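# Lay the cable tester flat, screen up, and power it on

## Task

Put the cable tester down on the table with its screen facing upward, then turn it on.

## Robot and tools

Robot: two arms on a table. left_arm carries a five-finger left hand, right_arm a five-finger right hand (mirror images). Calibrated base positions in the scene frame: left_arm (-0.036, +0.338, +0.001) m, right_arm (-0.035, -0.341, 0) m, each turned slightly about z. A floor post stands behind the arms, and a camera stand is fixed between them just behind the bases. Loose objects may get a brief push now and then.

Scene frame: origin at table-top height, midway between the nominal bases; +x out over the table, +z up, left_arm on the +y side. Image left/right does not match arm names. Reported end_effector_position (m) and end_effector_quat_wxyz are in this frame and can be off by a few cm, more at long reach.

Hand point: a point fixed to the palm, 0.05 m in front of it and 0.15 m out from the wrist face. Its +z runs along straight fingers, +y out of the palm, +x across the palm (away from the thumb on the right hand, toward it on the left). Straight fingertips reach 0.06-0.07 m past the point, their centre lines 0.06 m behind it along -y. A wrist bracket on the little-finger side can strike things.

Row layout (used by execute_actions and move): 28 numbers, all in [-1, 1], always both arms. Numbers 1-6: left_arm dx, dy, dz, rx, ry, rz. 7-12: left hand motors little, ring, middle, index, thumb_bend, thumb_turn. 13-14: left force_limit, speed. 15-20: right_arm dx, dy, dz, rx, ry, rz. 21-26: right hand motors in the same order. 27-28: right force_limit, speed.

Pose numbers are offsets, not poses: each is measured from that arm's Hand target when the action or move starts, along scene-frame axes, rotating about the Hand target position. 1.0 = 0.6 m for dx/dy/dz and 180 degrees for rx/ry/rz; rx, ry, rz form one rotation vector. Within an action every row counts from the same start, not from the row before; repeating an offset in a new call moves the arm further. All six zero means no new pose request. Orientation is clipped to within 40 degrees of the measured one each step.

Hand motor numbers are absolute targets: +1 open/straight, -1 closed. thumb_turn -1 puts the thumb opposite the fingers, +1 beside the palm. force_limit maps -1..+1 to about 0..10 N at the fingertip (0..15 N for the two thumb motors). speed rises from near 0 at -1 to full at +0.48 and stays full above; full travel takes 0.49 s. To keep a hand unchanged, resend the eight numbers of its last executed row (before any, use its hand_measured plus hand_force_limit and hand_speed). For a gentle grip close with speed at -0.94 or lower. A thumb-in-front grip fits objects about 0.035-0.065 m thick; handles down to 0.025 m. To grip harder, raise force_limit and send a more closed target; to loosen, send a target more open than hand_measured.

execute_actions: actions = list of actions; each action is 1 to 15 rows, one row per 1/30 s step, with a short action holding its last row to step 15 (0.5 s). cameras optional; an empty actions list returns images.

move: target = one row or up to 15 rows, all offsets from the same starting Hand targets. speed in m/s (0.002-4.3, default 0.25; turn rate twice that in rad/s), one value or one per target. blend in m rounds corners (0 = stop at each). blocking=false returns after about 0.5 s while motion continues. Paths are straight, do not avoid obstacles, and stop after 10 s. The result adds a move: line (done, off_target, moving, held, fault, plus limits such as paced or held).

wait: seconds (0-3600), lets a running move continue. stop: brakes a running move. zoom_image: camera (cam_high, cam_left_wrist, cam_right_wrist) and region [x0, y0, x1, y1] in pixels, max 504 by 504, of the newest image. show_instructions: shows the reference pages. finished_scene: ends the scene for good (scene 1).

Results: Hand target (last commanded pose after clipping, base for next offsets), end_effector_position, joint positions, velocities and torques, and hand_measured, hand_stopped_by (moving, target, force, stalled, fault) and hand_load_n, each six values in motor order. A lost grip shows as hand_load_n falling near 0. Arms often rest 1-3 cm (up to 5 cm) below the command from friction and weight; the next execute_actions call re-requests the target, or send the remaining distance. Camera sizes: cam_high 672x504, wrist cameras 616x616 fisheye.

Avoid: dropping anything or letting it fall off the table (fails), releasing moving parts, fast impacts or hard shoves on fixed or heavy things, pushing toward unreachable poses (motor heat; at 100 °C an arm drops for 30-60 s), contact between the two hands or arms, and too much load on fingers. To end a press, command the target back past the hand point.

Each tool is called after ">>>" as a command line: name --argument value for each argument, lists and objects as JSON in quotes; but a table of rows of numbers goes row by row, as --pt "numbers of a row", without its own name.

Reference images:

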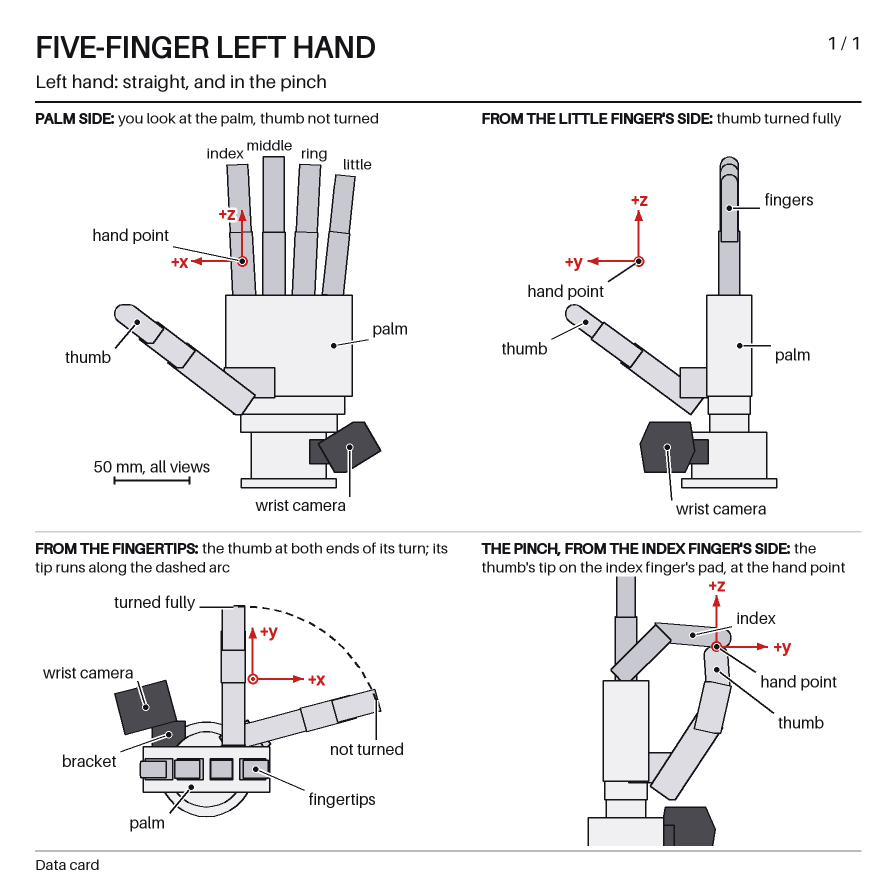

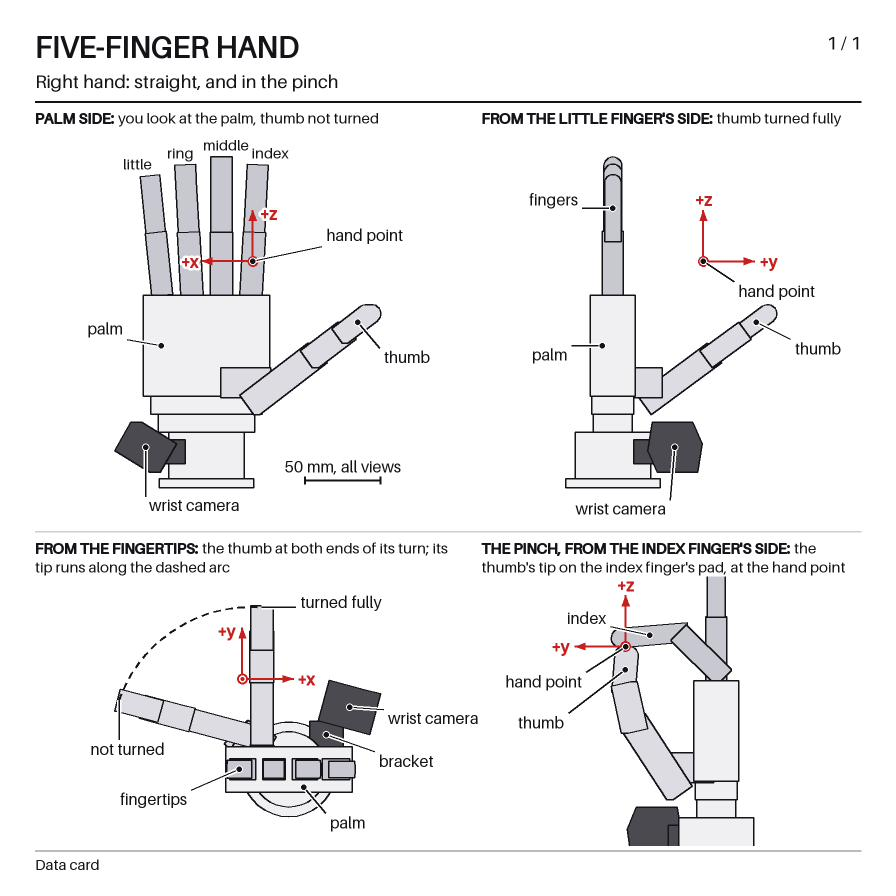

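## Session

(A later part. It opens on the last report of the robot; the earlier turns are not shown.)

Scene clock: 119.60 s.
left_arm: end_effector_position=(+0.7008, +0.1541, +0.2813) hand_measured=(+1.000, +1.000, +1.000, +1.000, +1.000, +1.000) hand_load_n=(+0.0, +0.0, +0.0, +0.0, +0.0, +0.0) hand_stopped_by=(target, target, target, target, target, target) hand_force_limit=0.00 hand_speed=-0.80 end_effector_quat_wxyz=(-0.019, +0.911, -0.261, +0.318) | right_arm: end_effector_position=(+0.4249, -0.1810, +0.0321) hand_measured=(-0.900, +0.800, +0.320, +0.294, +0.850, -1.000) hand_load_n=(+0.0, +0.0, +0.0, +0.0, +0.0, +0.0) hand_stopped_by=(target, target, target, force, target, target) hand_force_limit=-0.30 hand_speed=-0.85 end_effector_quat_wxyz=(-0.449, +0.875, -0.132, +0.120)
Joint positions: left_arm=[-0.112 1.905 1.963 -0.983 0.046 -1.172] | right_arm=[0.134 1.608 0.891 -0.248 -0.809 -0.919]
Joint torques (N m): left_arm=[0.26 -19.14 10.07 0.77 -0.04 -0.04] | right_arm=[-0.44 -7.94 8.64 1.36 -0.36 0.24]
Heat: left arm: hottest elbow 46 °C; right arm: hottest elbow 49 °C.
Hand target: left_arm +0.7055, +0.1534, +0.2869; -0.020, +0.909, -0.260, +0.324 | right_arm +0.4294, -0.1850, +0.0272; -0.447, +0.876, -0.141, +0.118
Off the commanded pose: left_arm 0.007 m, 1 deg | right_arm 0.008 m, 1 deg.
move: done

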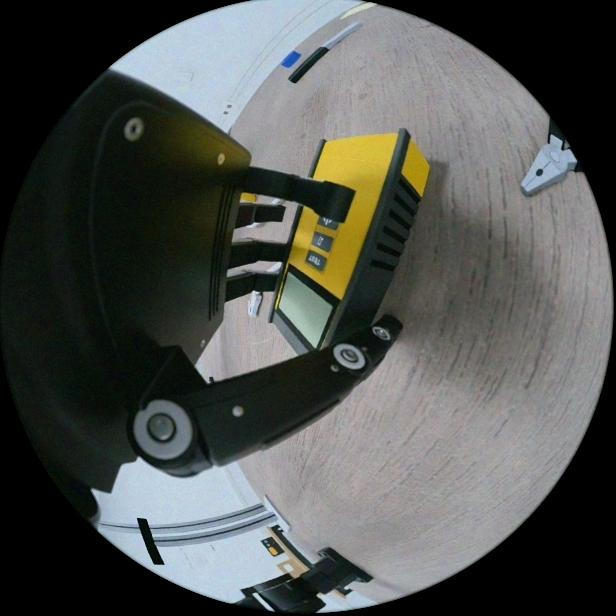

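>>> move --pt "0 0 0 0 0 0 1 1 1 1 1 1 0 -0.8 0 0 0 0 0 0 -0.9 0.9 0.8 0.8 0.9 -1 -0.3 -0.8" --pt "0 0 0 0 0 0 1 1 1 1 1 1 0 -0.8 -0.003 0 0.12 0 0 0 -0.9 0.9 0.8 0.8 0.9 -1 -0.3 -0.8" --speed 0.06 --cameras '["all"]'

>>> zoom_image --camera "cam_right_wrist" --region '[200, 140, 500, 400]'

>>> zoom_image --camera "cam_high" --region '[210, 310, 350, 415]'

Scene clock: 123.30 s.
left_arm: end_effector_position=(+0.7008, +0.1541, +0.2813) hand_measured=(+1.000, +1.000, +1.000, +1.000, +1.000, +1.000) hand_load_n=(+0.0, +0.5, +0.0, +0.0, +0.0, +0.0) hand_stopped_by=(target, target, target, target, target, target) hand_force_limit=0.00 hand_speed=-0.80 end_effector_quat_wxyz=(-0.019, +0.911, -0.261, +0.318) | right_arm: end_effector_position=(+0.4083, -0.1826, +0.0771) hand_measured=(-0.900, +0.900, +0.800, +0.800, +0.900, -1.000) hand_load_n=(+0.0, -0.5, +0.0, +0.0, +0.0, +0.0) hand_stopped_by=(target, target, target, target, target, target) hand_force_limit=-0.30 hand_speed=-0.80 end_effector_quat_wxyz=(-0.443, +0.879, -0.144, +0.097)
Joint positions: left_arm=[-0.112 1.905 1.963 -0.983 0.046 -1.172] | right_arm=[0.134 1.51 0.933 -0.442 -0.808 -0.919]
Joint torques (N m): left_arm=[0.79 -19.08 9.98 0.9 -0.04 -0.04] | right_arm=[-0.32 -10.93 12.38 1.16 -0.36 0.25]
Heat: left arm: hottest elbow 46 °C; right arm: hottest elbow 49 °C.
Hand target: left_arm +0.7055, +0.1534, +0.2869; -0.020, +0.909, -0.260, +0.324 | right_arm +0.4278, -0.1850, +0.0993; -0.447, +0.876, -0.140, +0.118
Off the commanded pose: left_arm 0.007 m, 1 deg | right_arm 0.029 m, 2 deg.
move: off_target (right_arm)

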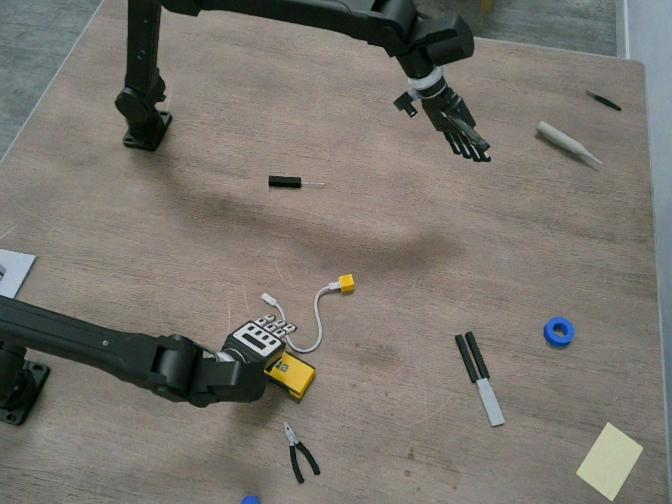

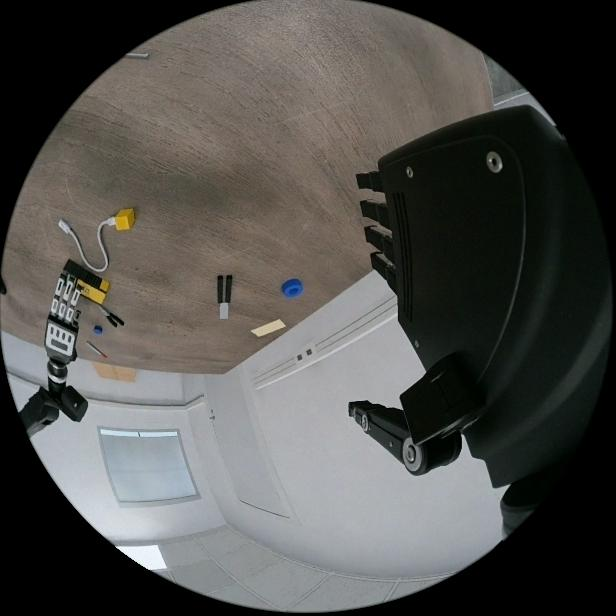

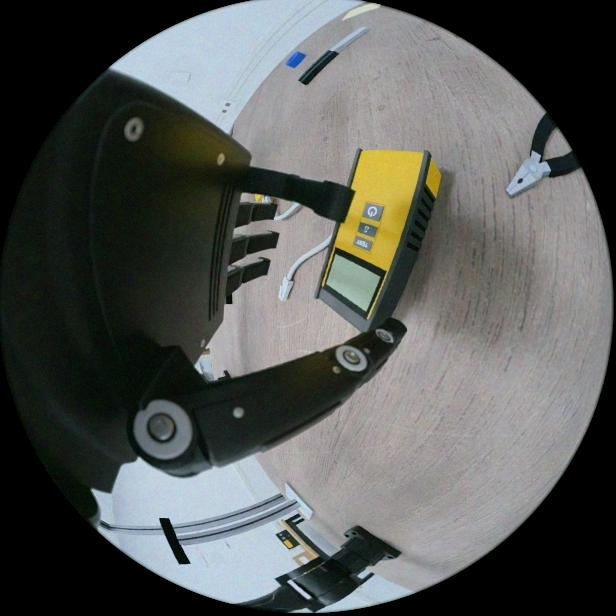

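Scaled by 1.680 from the camera's image (finer frame: 880x880).

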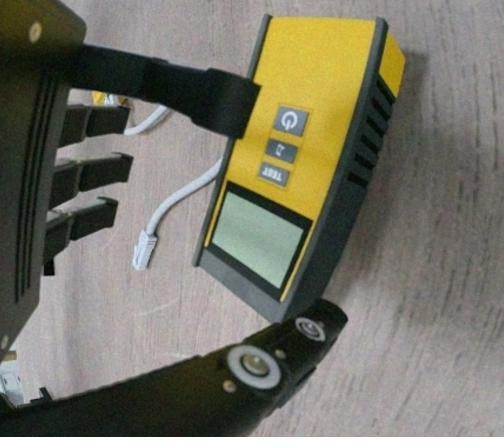

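Scaled by 3.600 from the camera's image (finer frame: 960x720).

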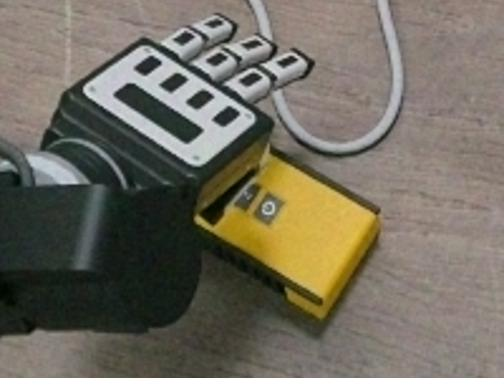

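>>> move --target '[0,0,0,0,0,0,1,1,1,1,1,1,0,-0.8,-0.038,-0.045,0.02,0,0,0,0.8,-0.8,-0.8,-0.8,0.9,1,-0.3,-0.3]' --speed 0.06 --cameras '["cam_high","cam_right_wrist"]'

>>> zoom_image --camera "cam_right_wrist" --region '[200, 140, 500, 400]'

>>> zoom_image --camera "cam_high" --region '[210, 310, 350, 415]'

Scene clock: 131.80 s.
left_arm: end_effector_position=(+0.7008, +0.1541, +0.2813) hand_measured=(+1.000, +1.000, +1.000, +1.000, +1.000, +1.000) hand_load_n=(+0.0, +0.5, +0.0, +0.0, +0.0, +0.0) hand_stopped_by=(target, target, target, target, target, target) hand_force_limit=0.00 hand_speed=-0.80 end_effector_quat_wxyz=(-0.019, +0.911, -0.261, +0.318) | right_arm: end_effector_position=(+0.4000, -0.2079, +0.1014) hand_measured=(+0.800, -0.800, -0.800, -0.800, +0.900, +1.000) hand_load_n=(+0.0, +0.0, +0.0, +0.0, +0.0, +0.0) hand_stopped_by=(target, target, target, target, target, target) hand_force_limit=-0.30 hand_speed=-0.30 end_effector_quat_wxyz=(-0.446, +0.877, -0.145, +0.108)
Joint positions: left_arm=[-0.112 1.905 1.963 -0.983 0.046 -1.172] | right_arm=[0.075 1.442 0.933 -0.533 -0.835 -0.976]
Joint torques (N m): left_arm=[0.79 -19.84 10 0.87 -0.01 -0.05] | right_arm=[-0.03 -9.05 9.89 1.1 -0.66 0.11]
Heat: left arm: hottest elbow 46 °C; right arm: hottest elbow 50 °C.
Hand target: left_arm +0.7055, +0.1534, +0.2869; -0.020, +0.909, -0.260, +0.324 | right_arm +0.4050, -0.2121, +0.1114; -0.447, +0.876, -0.140, +0.118
Off the commanded pose: left_arm 0.007 m, 1 deg | right_arm 0.012 m, 1 deg.
move: off_target (right_arm)

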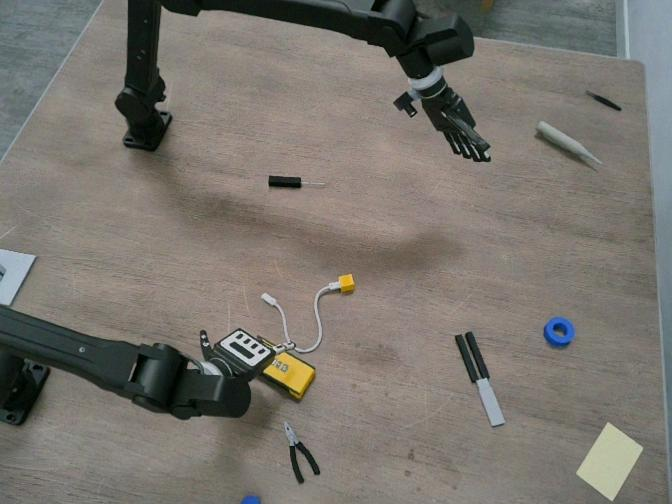

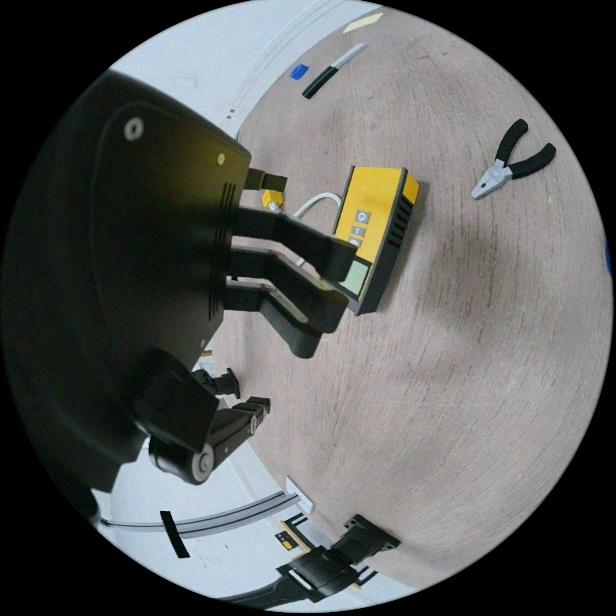

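Scaled by 1.680 from the camera's image (finer frame: 880x880).

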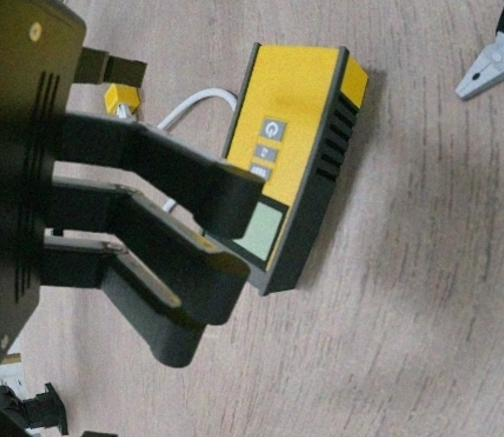

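Scaled by 3.600 from the camera's image (finer frame: 960x720).

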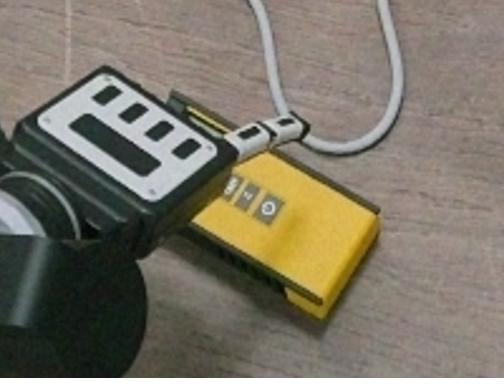

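>>> move --target '[0,0,0,0,0,0,1,1,1,1,1,1,0,-0.8,-0.016,-0.017,-0.07,0.011,0.031,0,0.6,-0.85,-0.85,-0.85,0.9,1,-0.3,-0.3]' --speed 0.05 --cameras '["cam_high","cam_right_wrist"]'

>>> zoom_image --camera "cam_right_wrist" --region '[200, 140, 450, 350]'

>>> zoom_image --camera "cam_high" --region '[210, 310, 350, 415]'

Scene clock: 135.53 s.
left_arm: end_effector_position=(+0.7008, +0.1541, +0.2813) hand_measured=(+1.000, +1.000, +1.000, +1.000, +1.000, +1.000) hand_load_n=(+0.0, +0.0, +0.0, +0.0, +0.0, +0.0) hand_stopped_by=(target, target, target, target, target, target) hand_force_limit=0.00 hand_speed=-0.80 end_effector_quat_wxyz=(-0.019, +0.911, -0.261, +0.318) | right_arm: end_effector_position=(+0.3994, -0.2177, +0.0789) hand_measured=(+0.600, -0.850, -0.850, -0.850, +0.900, +1.000) hand_load_n=(+0.0, +0.0, +0.0, +0.0, +0.0, +0.0) hand_stopped_by=(target, target, target, target, target, target) hand_force_limit=-0.30 hand_speed=-0.30 end_effector_quat_wxyz=(-0.457, +0.872, -0.158, +0.083)
Joint positions: left_arm=[-0.112 1.905 1.963 -0.983 0.046 -1.172] | right_arm=[0.038 1.507 0.933 -0.538 -0.883 -1.002]
Joint torques (N m): left_arm=[0.26 -20.25 9.85 0.79 -0.04 -0.06] | right_arm=[-0.21 -8.35 7.86 0.95 -0.73 0.05]
Heat: left arm: hottest elbow 46 °C; right arm: hottest elbow 50 °C.
Hand target: left_arm +0.7055, +0.1534, +0.2869; -0.020, +0.909, -0.260, +0.324 | right_arm +0.3953, -0.2222, +0.0693; -0.454, +0.873, -0.164, +0.073
Off the commanded pose: left_arm 0.007 m, 1 deg | right_arm 0.011 m, 1 deg.
move: off_target (right_arm)

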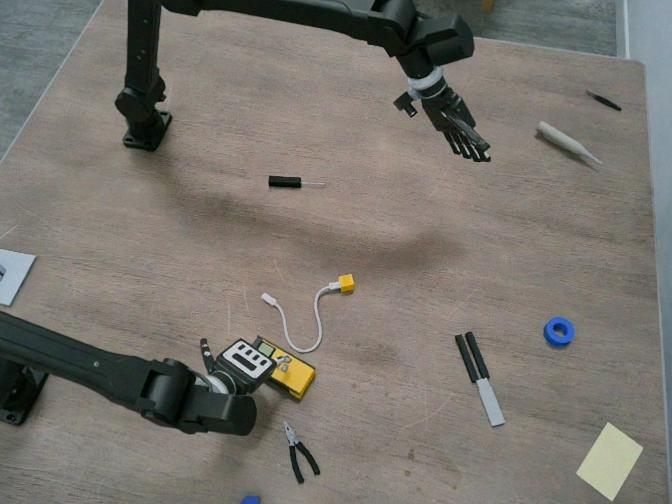

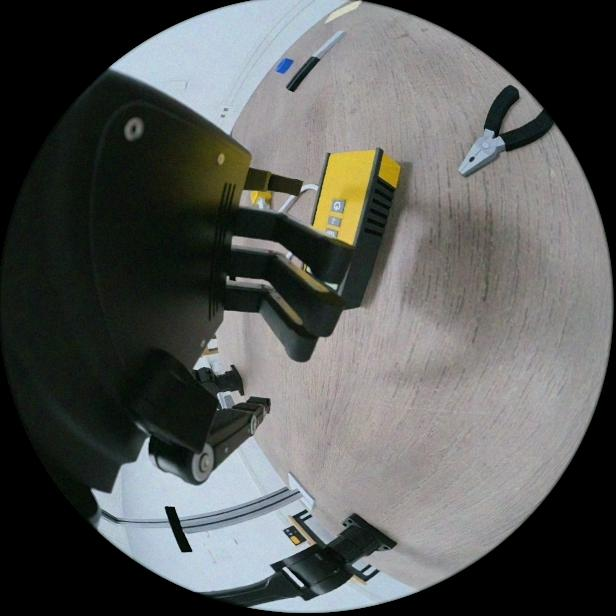

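Scaled by 2.016 from the camera's image (finer frame: 880x880).

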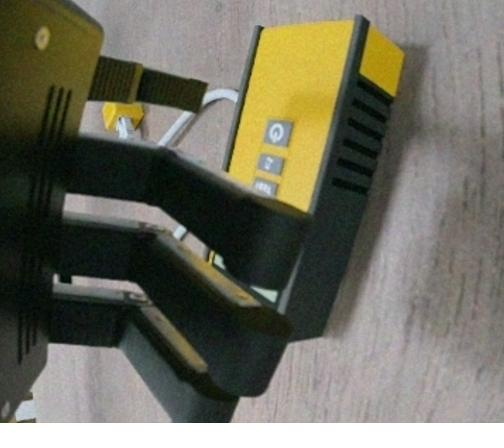

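Scaled by 3.600 from the camera's image (finer frame: 960x720).

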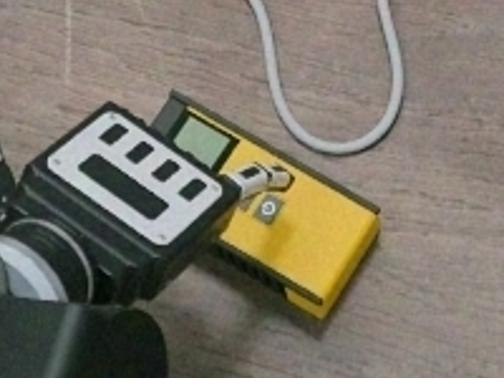

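>>> move --target '[0,0,0,0,0,0,1,1,1,1,1,1,0,-0.8,-0.012,-0.007,-0.037,0,0,0,0.6,-0.85,-0.85,-0.85,0.9,1,-0.3,-0.3]' --speed 0.04 --cameras '["cam_high","cam_right_wrist"]'

>>> zoom_image --camera "cam_right_wrist" --region '[200, 120, 420, 300]'

>>> zoom_image --camera "cam_high" --region '[240, 330, 330, 400]'

Scene clock: 139.07 s.
left_arm: end_effector_position=(+0.7008, +0.1541, +0.2813) hand_measured=(+1.000, +1.000, +1.000, +1.000, +1.000, +1.000) hand_load_n=(+0.0, +0.0, +0.0, +0.0, +0.0, +0.0) hand_stopped_by=(target, target, target, target, target, target) hand_force_limit=0.00 hand_speed=-0.80 end_effector_quat_wxyz=(-0.019, +0.911, -0.261, +0.318) | right_arm: end_effector_position=(+0.3888, -0.2219, +0.0574) hand_measured=(+0.600, -0.850, -0.850, -0.850, +0.900, +1.000) hand_load_n=(+0.0, +0.5, +0.0, +0.5, +0.0, +0.0) hand_stopped_by=(target, target, target, target, target, target) hand_force_limit=-0.30 hand_speed=-0.30 end_effector_quat_wxyz=(-0.455, +0.873, -0.163, +0.073)
Joint positions: left_arm=[-0.112 1.905 1.963 -0.983 0.046 -1.172] | right_arm=[0.028 1.53 0.895 -0.512 -0.887 -1.018]
Joint torques (N m): left_arm=[0.26 -19.49 9.92 0.84 -0.04 -0.08] | right_arm=[-0.85 -7.88 7.01 1.89 -0.76 0.09]
Heat: left arm: hottest elbow 46 °C; right arm: hottest elbow 50 °C.
Hand target: left_arm +0.7055, +0.1534, +0.2869; -0.020, +0.909, -0.260, +0.324 | right_arm +0.3881, -0.2265, +0.0472; -0.455, +0.872, -0.164, +0.073
Off the commanded pose: left_arm 0.007 m, 1 deg | right_arm 0.011 m, 0 deg.
move: off_target (right_arm)

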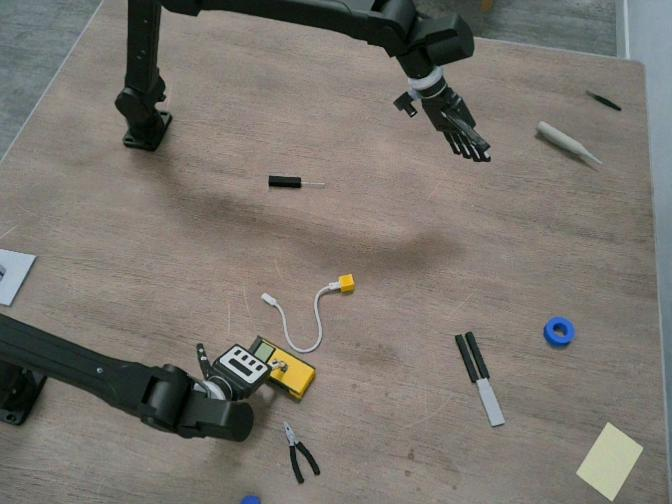

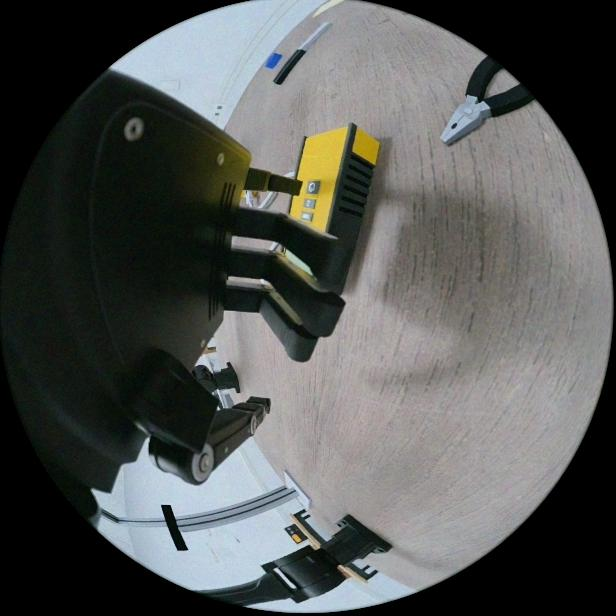

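Scaled by 2.291 from the camera's image (finer frame: 880x880).

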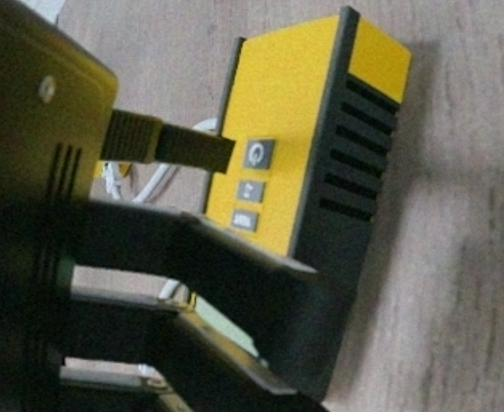

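Scaled by 5.600 from the camera's image (finer frame: 960x720).

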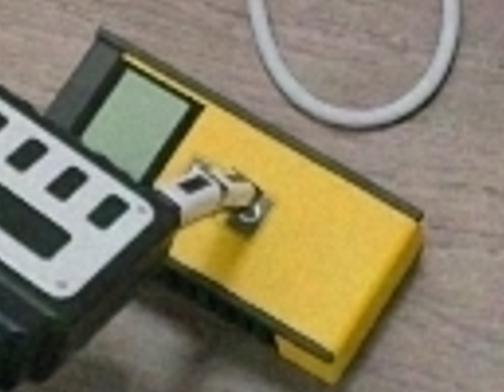

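>>> move --target '[0,0,0,0,0,0,1,1,1,1,1,1,0,-0.8,0.005,-0.004,-0.010,0,0,0,0.6,-0.85,-0.85,-0.85,0.9,1,-0.3,-0.3]' --speed 0.03 --cameras '["cam_high","cam_right_wrist"]'

>>> zoom_image --camera "cam_right_wrist" --region '[200, 120, 420, 300]'

>>> zoom_image --camera "cam_high" --region '[240, 330, 330, 400]'

Scene clock: 140.50 s.
left_arm: end_effector_position=(+0.7008, +0.1541, +0.2813) hand_measured=(+1.000, +1.000, +1.000, +1.000, +1.000, +1.000) hand_load_n=(+0.0, +0.0, +0.0, +0.0, +0.0, +0.0) hand_stopped_by=(target, target, target, target, target, target) hand_force_limit=0.00 hand_speed=-0.80 end_effector_quat_wxyz=(-0.019, +0.911, -0.261, +0.318) | right_arm: end_effector_position=(+0.3904, -0.2245, +0.0499) hand_measured=(+0.600, -0.850, -0.850, -0.850, +0.900, +1.000) hand_load_n=(+0.0, +0.0, +0.0, +0.0, -0.5, +0.0) hand_stopped_by=(target, target, target, target, target, target) hand_force_limit=-0.30 hand_speed=-0.30 end_effector_quat_wxyz=(-0.454, +0.873, -0.164, +0.071)
Joint positions: left_arm=[-0.112 1.905 1.963 -0.983 0.046 -1.172] | right_arm=[0.022 1.549 0.895 -0.503 -0.889 -1.026]
Joint torques (N m): left_arm=[0.62 -19.66 10 0.79 0.03 -0.05] | right_arm=[-0.67 -7.71 7.23 1.95 -0.73 0.09]
Heat: left arm: hottest elbow 46 °C; right arm: hottest elbow 50 °C.
Hand target: left_arm +0.7055, +0.1534, +0.2869; -0.020, +0.909, -0.260, +0.324 | right_arm +0.3911, -0.2289, +0.0410; -0.454, +0.873, -0.164, +0.073
Off the commanded pose: left_arm 0.007 m, 1 deg | right_arm 0.010 m, 0 deg.
move: done

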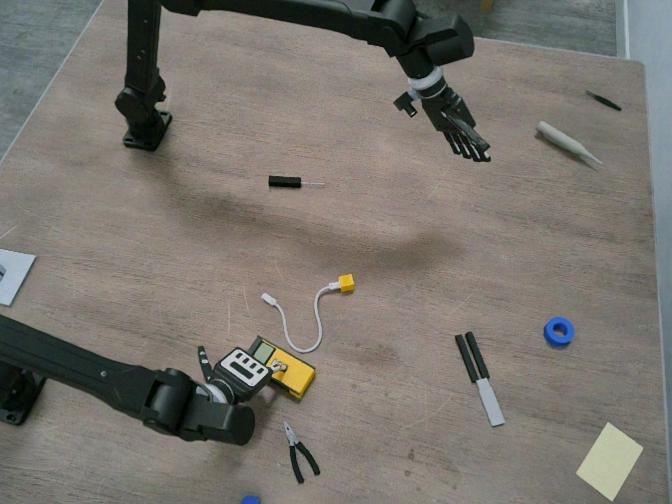

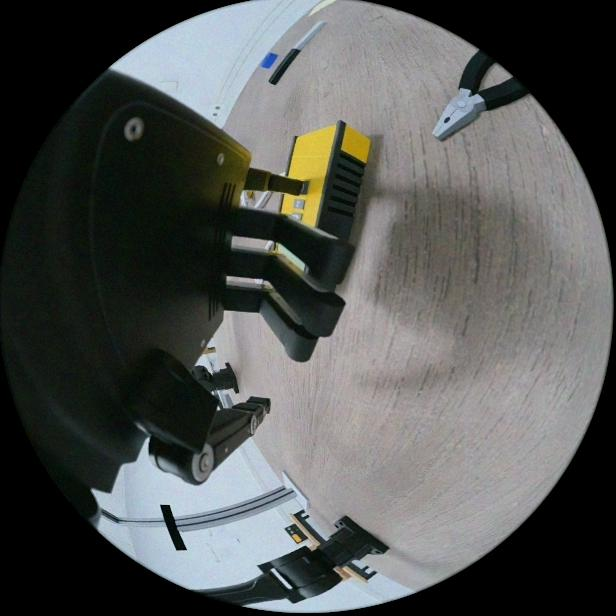

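Scaled by 2.291 from the camera's image (finer frame: 880x880).

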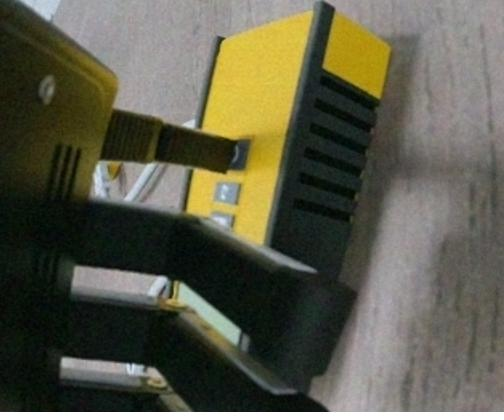

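Scaled by 5.600 from the camera's image (finer frame: 960x720).

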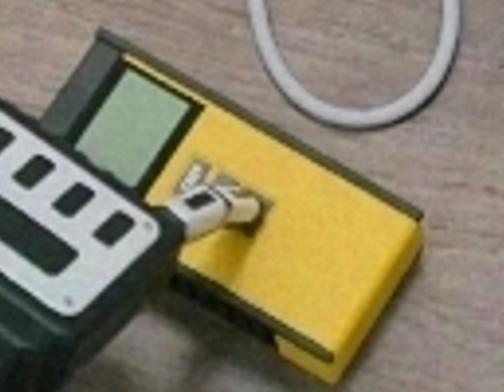

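>>> move --target '[0,0,0,0,0,0,1,1,1,1,1,1,0,-0.8,0,0,-0.006,0,0,0,0.6,-0.85,-0.85,-0.85,0.9,1,-0.3,-0.3]' --speed 0.02 --cameras '["cam_high","cam_right_wrist"]'

>>> zoom_image --camera "cam_high" --region '[240, 330, 330, 400]'

Scene clock: 141.60 s.
left_arm: end_effector_position=(+0.7008, +0.1541, +0.2813) hand_measured=(+1.000, +1.000, +1.000, +1.000, +1.000, +1.000) hand_load_n=(+0.0, +0.0, +0.0, +0.0, +0.0, +0.0) hand_stopped_by=(target, target, target, target, target, target) hand_force_limit=0.00 hand_speed=-0.80 end_effector_quat_wxyz=(-0.019, +0.911, -0.261, +0.318) | right_arm: end_effector_position=(+0.3924, -0.2245, +0.0483) hand_measured=(+0.600, -0.850, -0.850, -0.850, +0.900, +1.000) hand_load_n=(+0.0, +0.0, +0.0, +0.0, +0.0, +0.0) hand_stopped_by=(target, target, target, target, target, target) hand_force_limit=-0.30 hand_speed=-0.30 end_effector_quat_wxyz=(-0.455, +0.872, -0.163, +0.074)
Joint positions: left_arm=[-0.112 1.905 1.963 -0.983 0.046 -1.172] | right_arm=[0.022 1.554 0.895 -0.493 -0.89 -1.026]
Joint torques (N m): left_arm=[0.91 -19.66 9.74 0.96 0.01 -0.03] | right_arm=[-0.91 -7.24 6.8 1.83 -0.74 0.11]
Heat: left arm: hottest elbow 46 °C; right arm: hottest elbow 50 °C.
Hand target: left_arm +0.7055, +0.1534, +0.2869; -0.020, +0.909, -0.260, +0.324 | right_arm +0.3911, -0.2289, +0.0376; -0.455, +0.872, -0.164, +0.073
Off the commanded pose: left_arm 0.007 m, 1 deg | right_arm 0.012 m, 0 deg.
move: off_target (right_arm)

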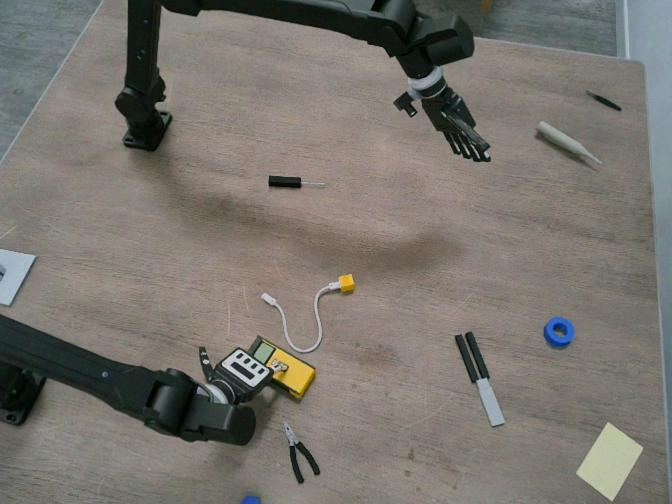

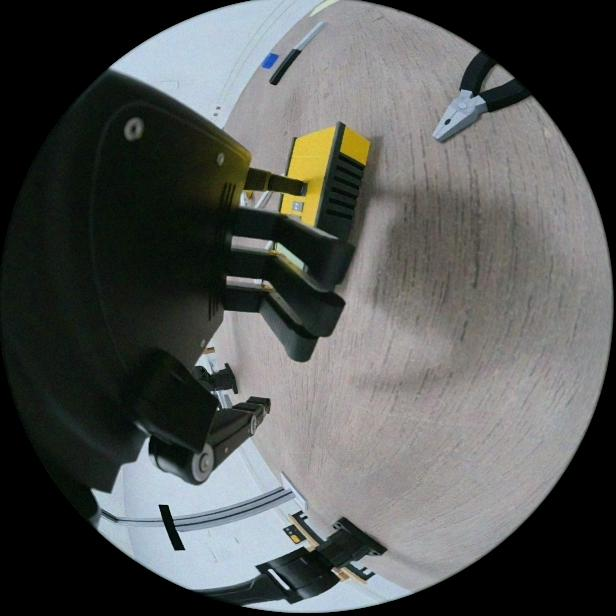

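Scaled by 5.600 from the camera's image (finer frame: 960x720).

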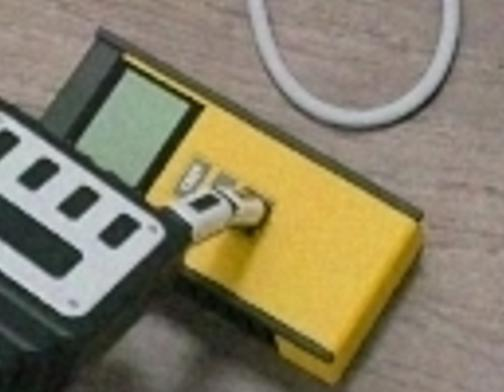

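>>> move --target '[0,0,0,0,0,0,1,1,1,1,1,1,0,-0.8,0,0,-0.007,0,0,0,0.6,-0.85,-0.85,-0.85,0.9,1,-0.3,-0.3]' --speed 0.02 --cameras '["cam_high","cam_right_wrist"]'

>>> zoom_image --camera "cam_high" --region '[240, 330, 330, 400]'

>>> zoom_image --camera "cam_right_wrist" --region '[200, 120, 420, 300]'

Scene clock: 142.70 s.
left_arm: end_effector_position=(+0.7008, +0.1541, +0.2813) hand_measured=(+1.000, +1.000, +1.000, +1.000, +1.000, +1.000) hand_load_n=(+0.0, +0.0, +0.0, +0.0, +0.0, +0.0) hand_stopped_by=(target, target, target, target, target, target) hand_force_limit=0.00 hand_speed=-0.80 end_effector_quat_wxyz=(-0.019, +0.911, -0.261, +0.318) | right_arm: end_effector_position=(+0.3945, -0.2242, +0.0473) hand_measured=(+0.600, -0.850, -0.850, -0.850, +0.900, +1.000) hand_load_n=(+0.0, +0.0, +0.0, +0.0, +0.5, +0.0) hand_stopped_by=(target, target, target, target, target, target) hand_force_limit=-0.30 hand_speed=-0.30 end_effector_quat_wxyz=(-0.456, +0.872, -0.161, +0.076)
Joint positions: left_arm=[-0.112 1.905 1.963 -0.983 0.046 -1.172] | right_arm=[0.022 1.559 0.895 -0.482 -0.892 -1.027]
Joint torques (N m): left_arm=[0.91 -20.25 9.99 0.87 -0.02 -0.01] | right_arm=[-0.56 -7.53 6.43 1.8 -0.66 0.07]
Heat: left arm: hottest elbow 46 °C; right arm: hottest elbow 49 °C.
Hand target: left_arm +0.7055, +0.1534, +0.2869; -0.020, +0.909, -0.260, +0.324 | right_arm +0.3911, -0.2289, +0.0334; -0.454, +0.873, -0.164, +0.073
Off the commanded pose: left_arm 0.007 m, 1 deg | right_arm 0.015 m, 1 deg.
move: off_target (right_arm)

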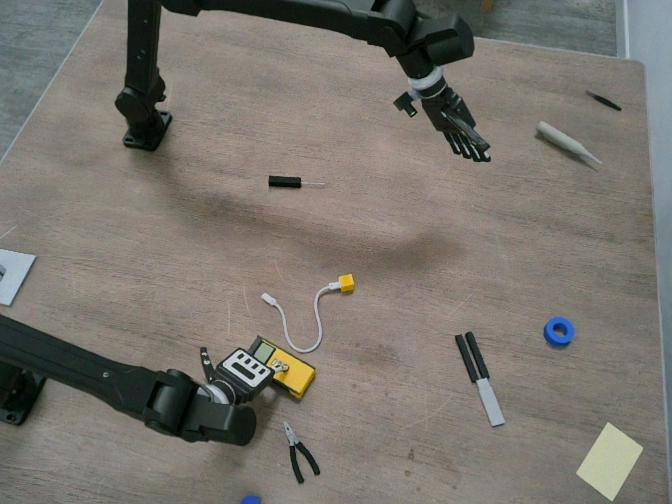

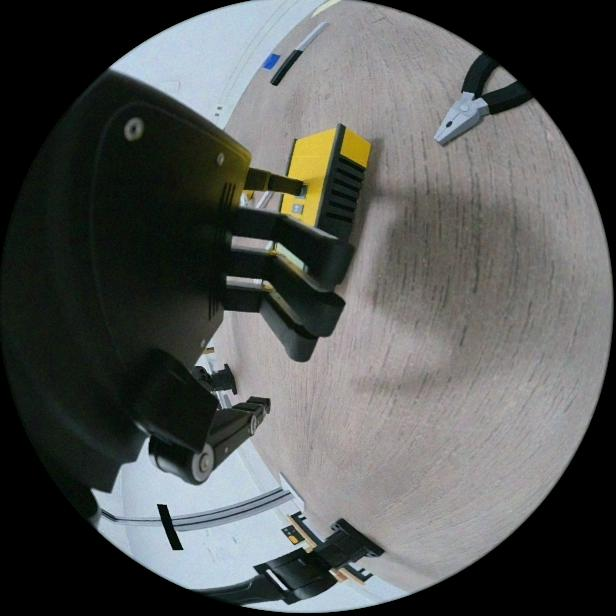

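Scaled by 5.600 from the camera's image (finer frame: 960x720).

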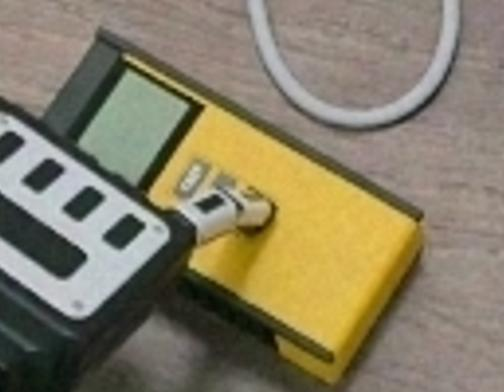

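Scaled by 2.291 from the camera's image (finer frame: 880x880).

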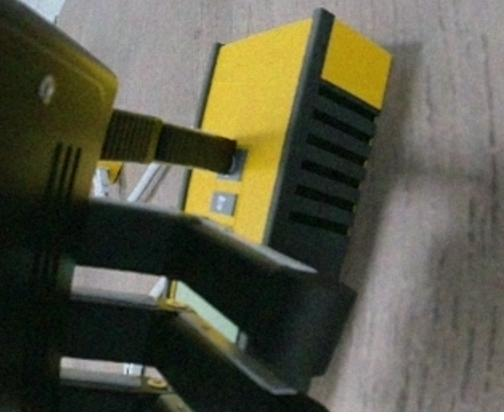

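>>> move --target '[0,0,0,0,0,0,1,1,1,1,1,1,0,-0.8,-0.010,0.003,0.0,0,0,0,0.6,-0.85,-0.85,-0.85,0.9,1,-0.3,-0.3]' --speed 0.02 --cameras '["cam_high","cam_right_wrist"]'

>>> zoom_image --camera "cam_high" --region '[240, 330, 330, 400]'

Scene clock: 144.30 s.
left_arm: end_effector_position=(+0.7008, +0.1541, +0.2813) hand_measured=(+1.000, +1.000, +1.000, +1.000, +1.000, +1.000) hand_load_n=(+0.0, +0.0, +0.0, +0.0, +0.0, +0.0) hand_stopped_by=(target, target, target, target, target, target) hand_force_limit=0.00 hand_speed=-0.80 end_effector_quat_wxyz=(-0.019, +0.911, -0.261, +0.318) | right_arm: end_effector_position=(+0.3929, -0.2237, +0.0442) hand_measured=(+0.600, -0.850, -0.850, -0.850, +0.900, +1.000) hand_load_n=(+1.5, +0.0, +0.0, +0.0, +0.0, +0.0) hand_stopped_by=(target, target, target, target, target, target) hand_force_limit=-0.30 hand_speed=-0.30 end_effector_quat_wxyz=(-0.458, +0.871, -0.158, +0.079)
Joint positions: left_arm=[-0.112 1.905 1.963 -0.983 0.046 -1.172] | right_arm=[0.022 1.559 0.883 -0.463 -0.896 -1.028]
Joint torques (N m): left_arm=[-0.03 -19.72 9.91 0.98 -0.02 -0.07] | right_arm=[0.44 -9 6.02 1.51 -0.37 0.13]
Heat: left arm: hottest elbow 46 °C; right arm: hottest elbow 49 °C.
Hand target: left_arm +0.7055, +0.1534, +0.2869; -0.020, +0.909, -0.260, +0.324 | right_arm +0.3850, -0.2271, +0.0332; -0.454, +0.873, -0.164, +0.072
Off the commanded pose: left_arm 0.007 m, 1 deg | right_arm 0.014 m, 1 deg.
move: off_target (right_arm)

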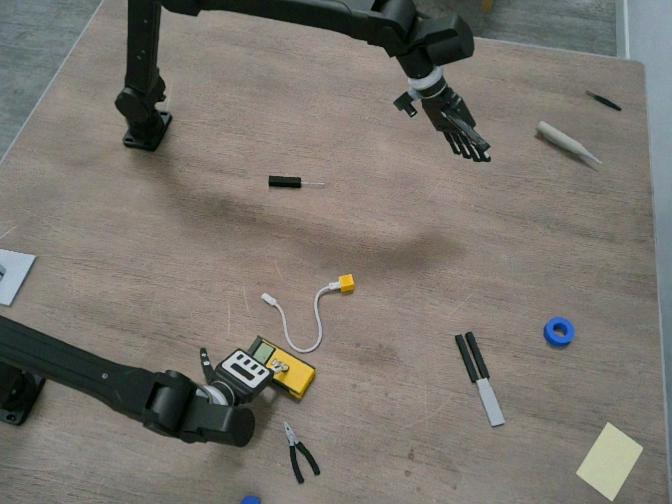

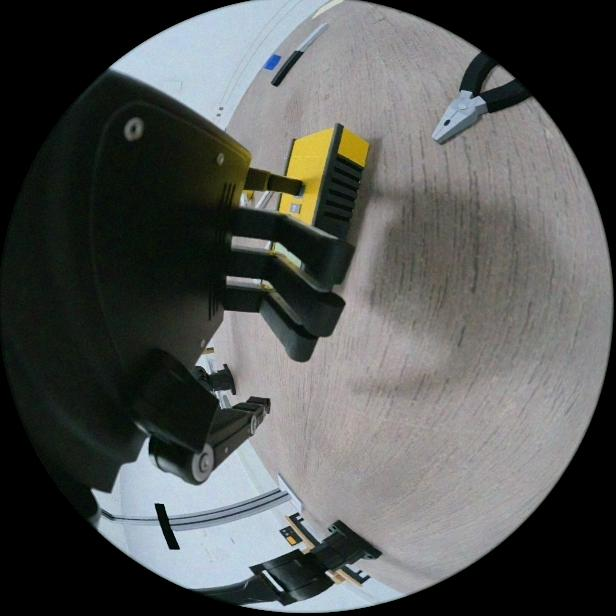

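Scaled by 5.600 from the camera's image (finer frame: 960x720).

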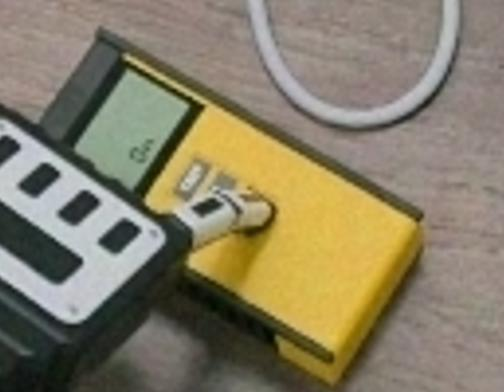

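>>> move --target '[0,0,0,0,0,0,1,1,1,1,1,1,0,-0.8,0.0,0.0,0.12,0,0,0,0.6,-0.85,-0.85,-0.85,0.9,1,-0.3,-0.3]' --speed 0.06 --cameras '["cam_high","cam_right_wrist"]'

>>> zoom_image --camera "cam_high" --region '[240, 330, 330, 400]'

Scene clock: 146.43 s.
left_arm: end_effector_position=(+0.7008, +0.1541, +0.2813) hand_measured=(+1.000, +1.000, +1.000, +1.000, +1.000, +1.000) hand_load_n=(+0.0, +0.0, +0.0, +0.0, +0.0, +0.0) hand_stopped_by=(target, target, target, target, target, target) hand_force_limit=0.00 hand_speed=-0.80 end_effector_quat_wxyz=(-0.019, +0.911, -0.261, +0.318) | right_arm: end_effector_position=(+0.3666, -0.2232, +0.0860) hand_measured=(+0.600, -0.850, -0.850, -0.850, +0.900, +1.000) hand_load_n=(+0.0, +0.0, +0.0, +0.0, +0.0, +0.0) hand_stopped_by=(target, target, target, target, target, target) hand_force_limit=-0.30 hand_speed=-0.30 end_effector_quat_wxyz=(-0.453, +0.873, -0.173, +0.051)
Joint positions: left_arm=[-0.112 1.905 1.963 -0.983 0.046 -1.172] | right_arm=[0.022 1.456 0.907 -0.654 -0.894 -1.028]
Joint torques (N m): left_arm=[0.67 -20.13 10.14 0.87 0 -0.1] | right_arm=[0.09 -8.88 12.07 0.7 -0.5 0.15]
Heat: left arm: hottest elbow 47 °C; right arm: hottest elbow 49 °C.
Hand target: left_arm +0.7055, +0.1534, +0.2869; -0.020, +0.909, -0.260, +0.324 | right_arm +0.3851, -0.2271, +0.1053; -0.454, +0.873, -0.164, +0.073
Off the commanded pose: left_arm 0.007 m, 1 deg | right_arm 0.027 m, 3 deg.
move: off_target (right_arm)

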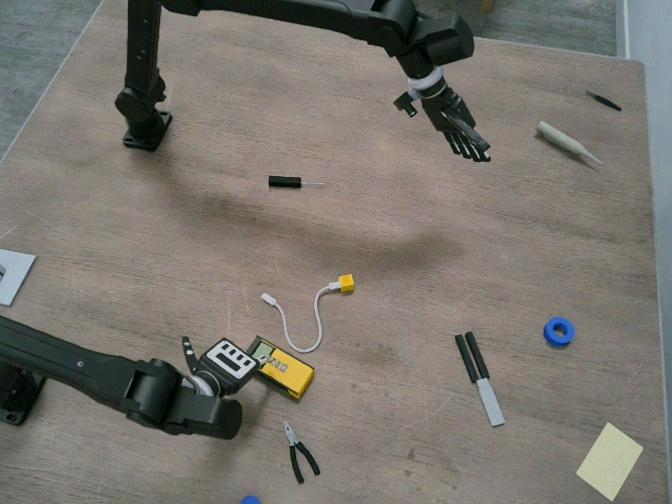

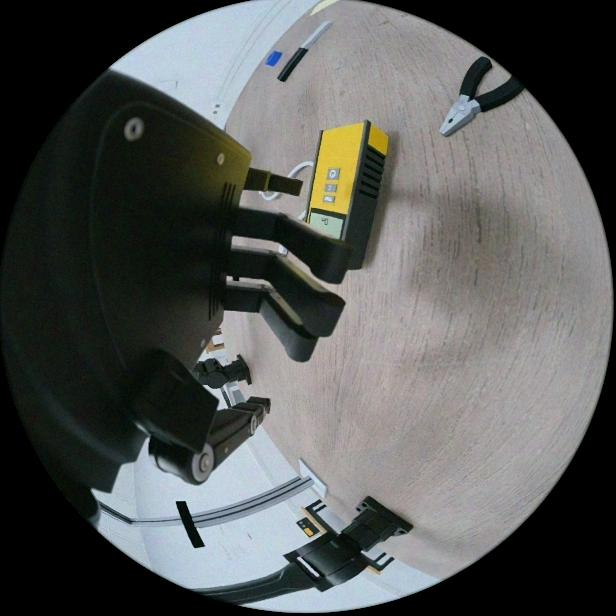

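Scaled by 5.600 from the camera's image (finer frame: 960x720).

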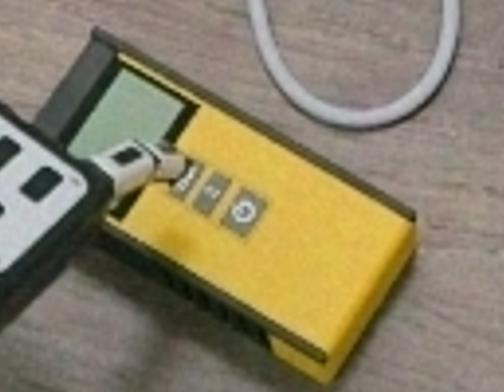

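>>> zoom_image --camera "cam_right_wrist" --region '[280, 100, 420, 280]'

Scaled by 2.800 from the camera's image (finer frame: 880x880).

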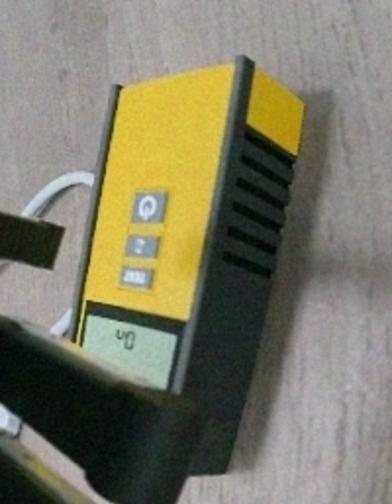

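>>> move --target '[0,0,0,0,0,0,1,1,1,1,1,1,0,-0.8,-0.02,-0.1,0.12,0,0,0,0.6,-0.85,-0.85,-0.85,0.9,1,-0.3,-0.3]' --speed 0.12 --cameras '["cam_high"]'

>>> zoom_image --camera "cam_high" --region '[230, 320, 340, 410]'

Scene clock: 148.67 s.
left_arm: end_effector_position=(+0.7008, +0.1541, +0.2813) hand_measured=(+1.000, +1.000, +1.000, +1.000, +1.000, +1.000) hand_load_n=(+0.0, +0.0, +0.5, +0.0, -0.5, +0.0) hand_stopped_by=(target, target, target, target, target, target) hand_force_limit=0.00 hand_speed=-0.80 end_effector_quat_wxyz=(-0.019, +0.911, -0.261, +0.318) | right_arm: end_effector_position=(+0.3564, -0.2808, +0.1566) hand_measured=(+0.600, -0.850, -0.850, -0.850, +0.900, +1.000) hand_load_n=(+0.0, +0.0, +0.0, +0.0, +0.0, +0.0) hand_stopped_by=(target, target, target, target, target, target) hand_force_limit=-0.30 hand_speed=-0.30 end_effector_quat_wxyz=(-0.453, +0.872, -0.177, +0.048)
Joint positions: left_arm=[-0.112 1.905 1.963 -0.983 0.046 -1.172] | right_arm=[-0.126 1.391 1.055 -1.055 -0.935 -1.253]
Joint torques (N m): left_arm=[0.03 -19.6 10 0.8 -0.03 -0.06] | right_arm=[-0.56 -8.35 13.08 0.44 -0.84 0.05]
Heat: left arm: hottest elbow 47 °C; right arm: hottest elbow 50 °C.
Hand target: left_arm +0.7055, +0.1534, +0.2869; -0.020, +0.909, -0.260, +0.324 | right_arm +0.3730, -0.2870, +0.1772; -0.455, +0.872, -0.164, +0.072
Off the commanded pose: left_arm 0.007 m, 1 deg | right_arm 0.027 m, 3 deg.
move: off_target (right_arm)

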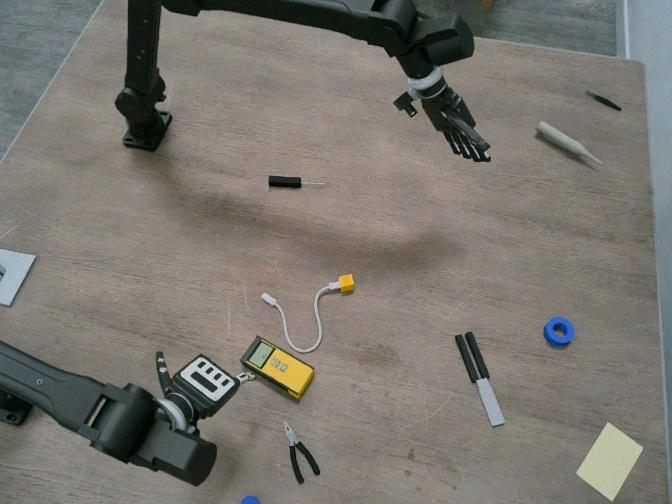

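Scaled by 4.582 from the camera's image (finer frame: 960x720).

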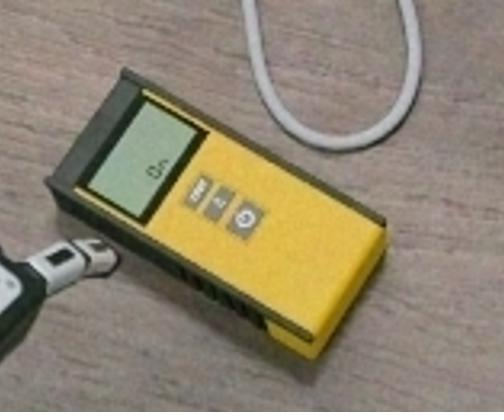

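The tester is lying flat with its screen up, the display reads "On", and the hand is clear of it.

>>> finished_scene

The scene is finished: the task was done.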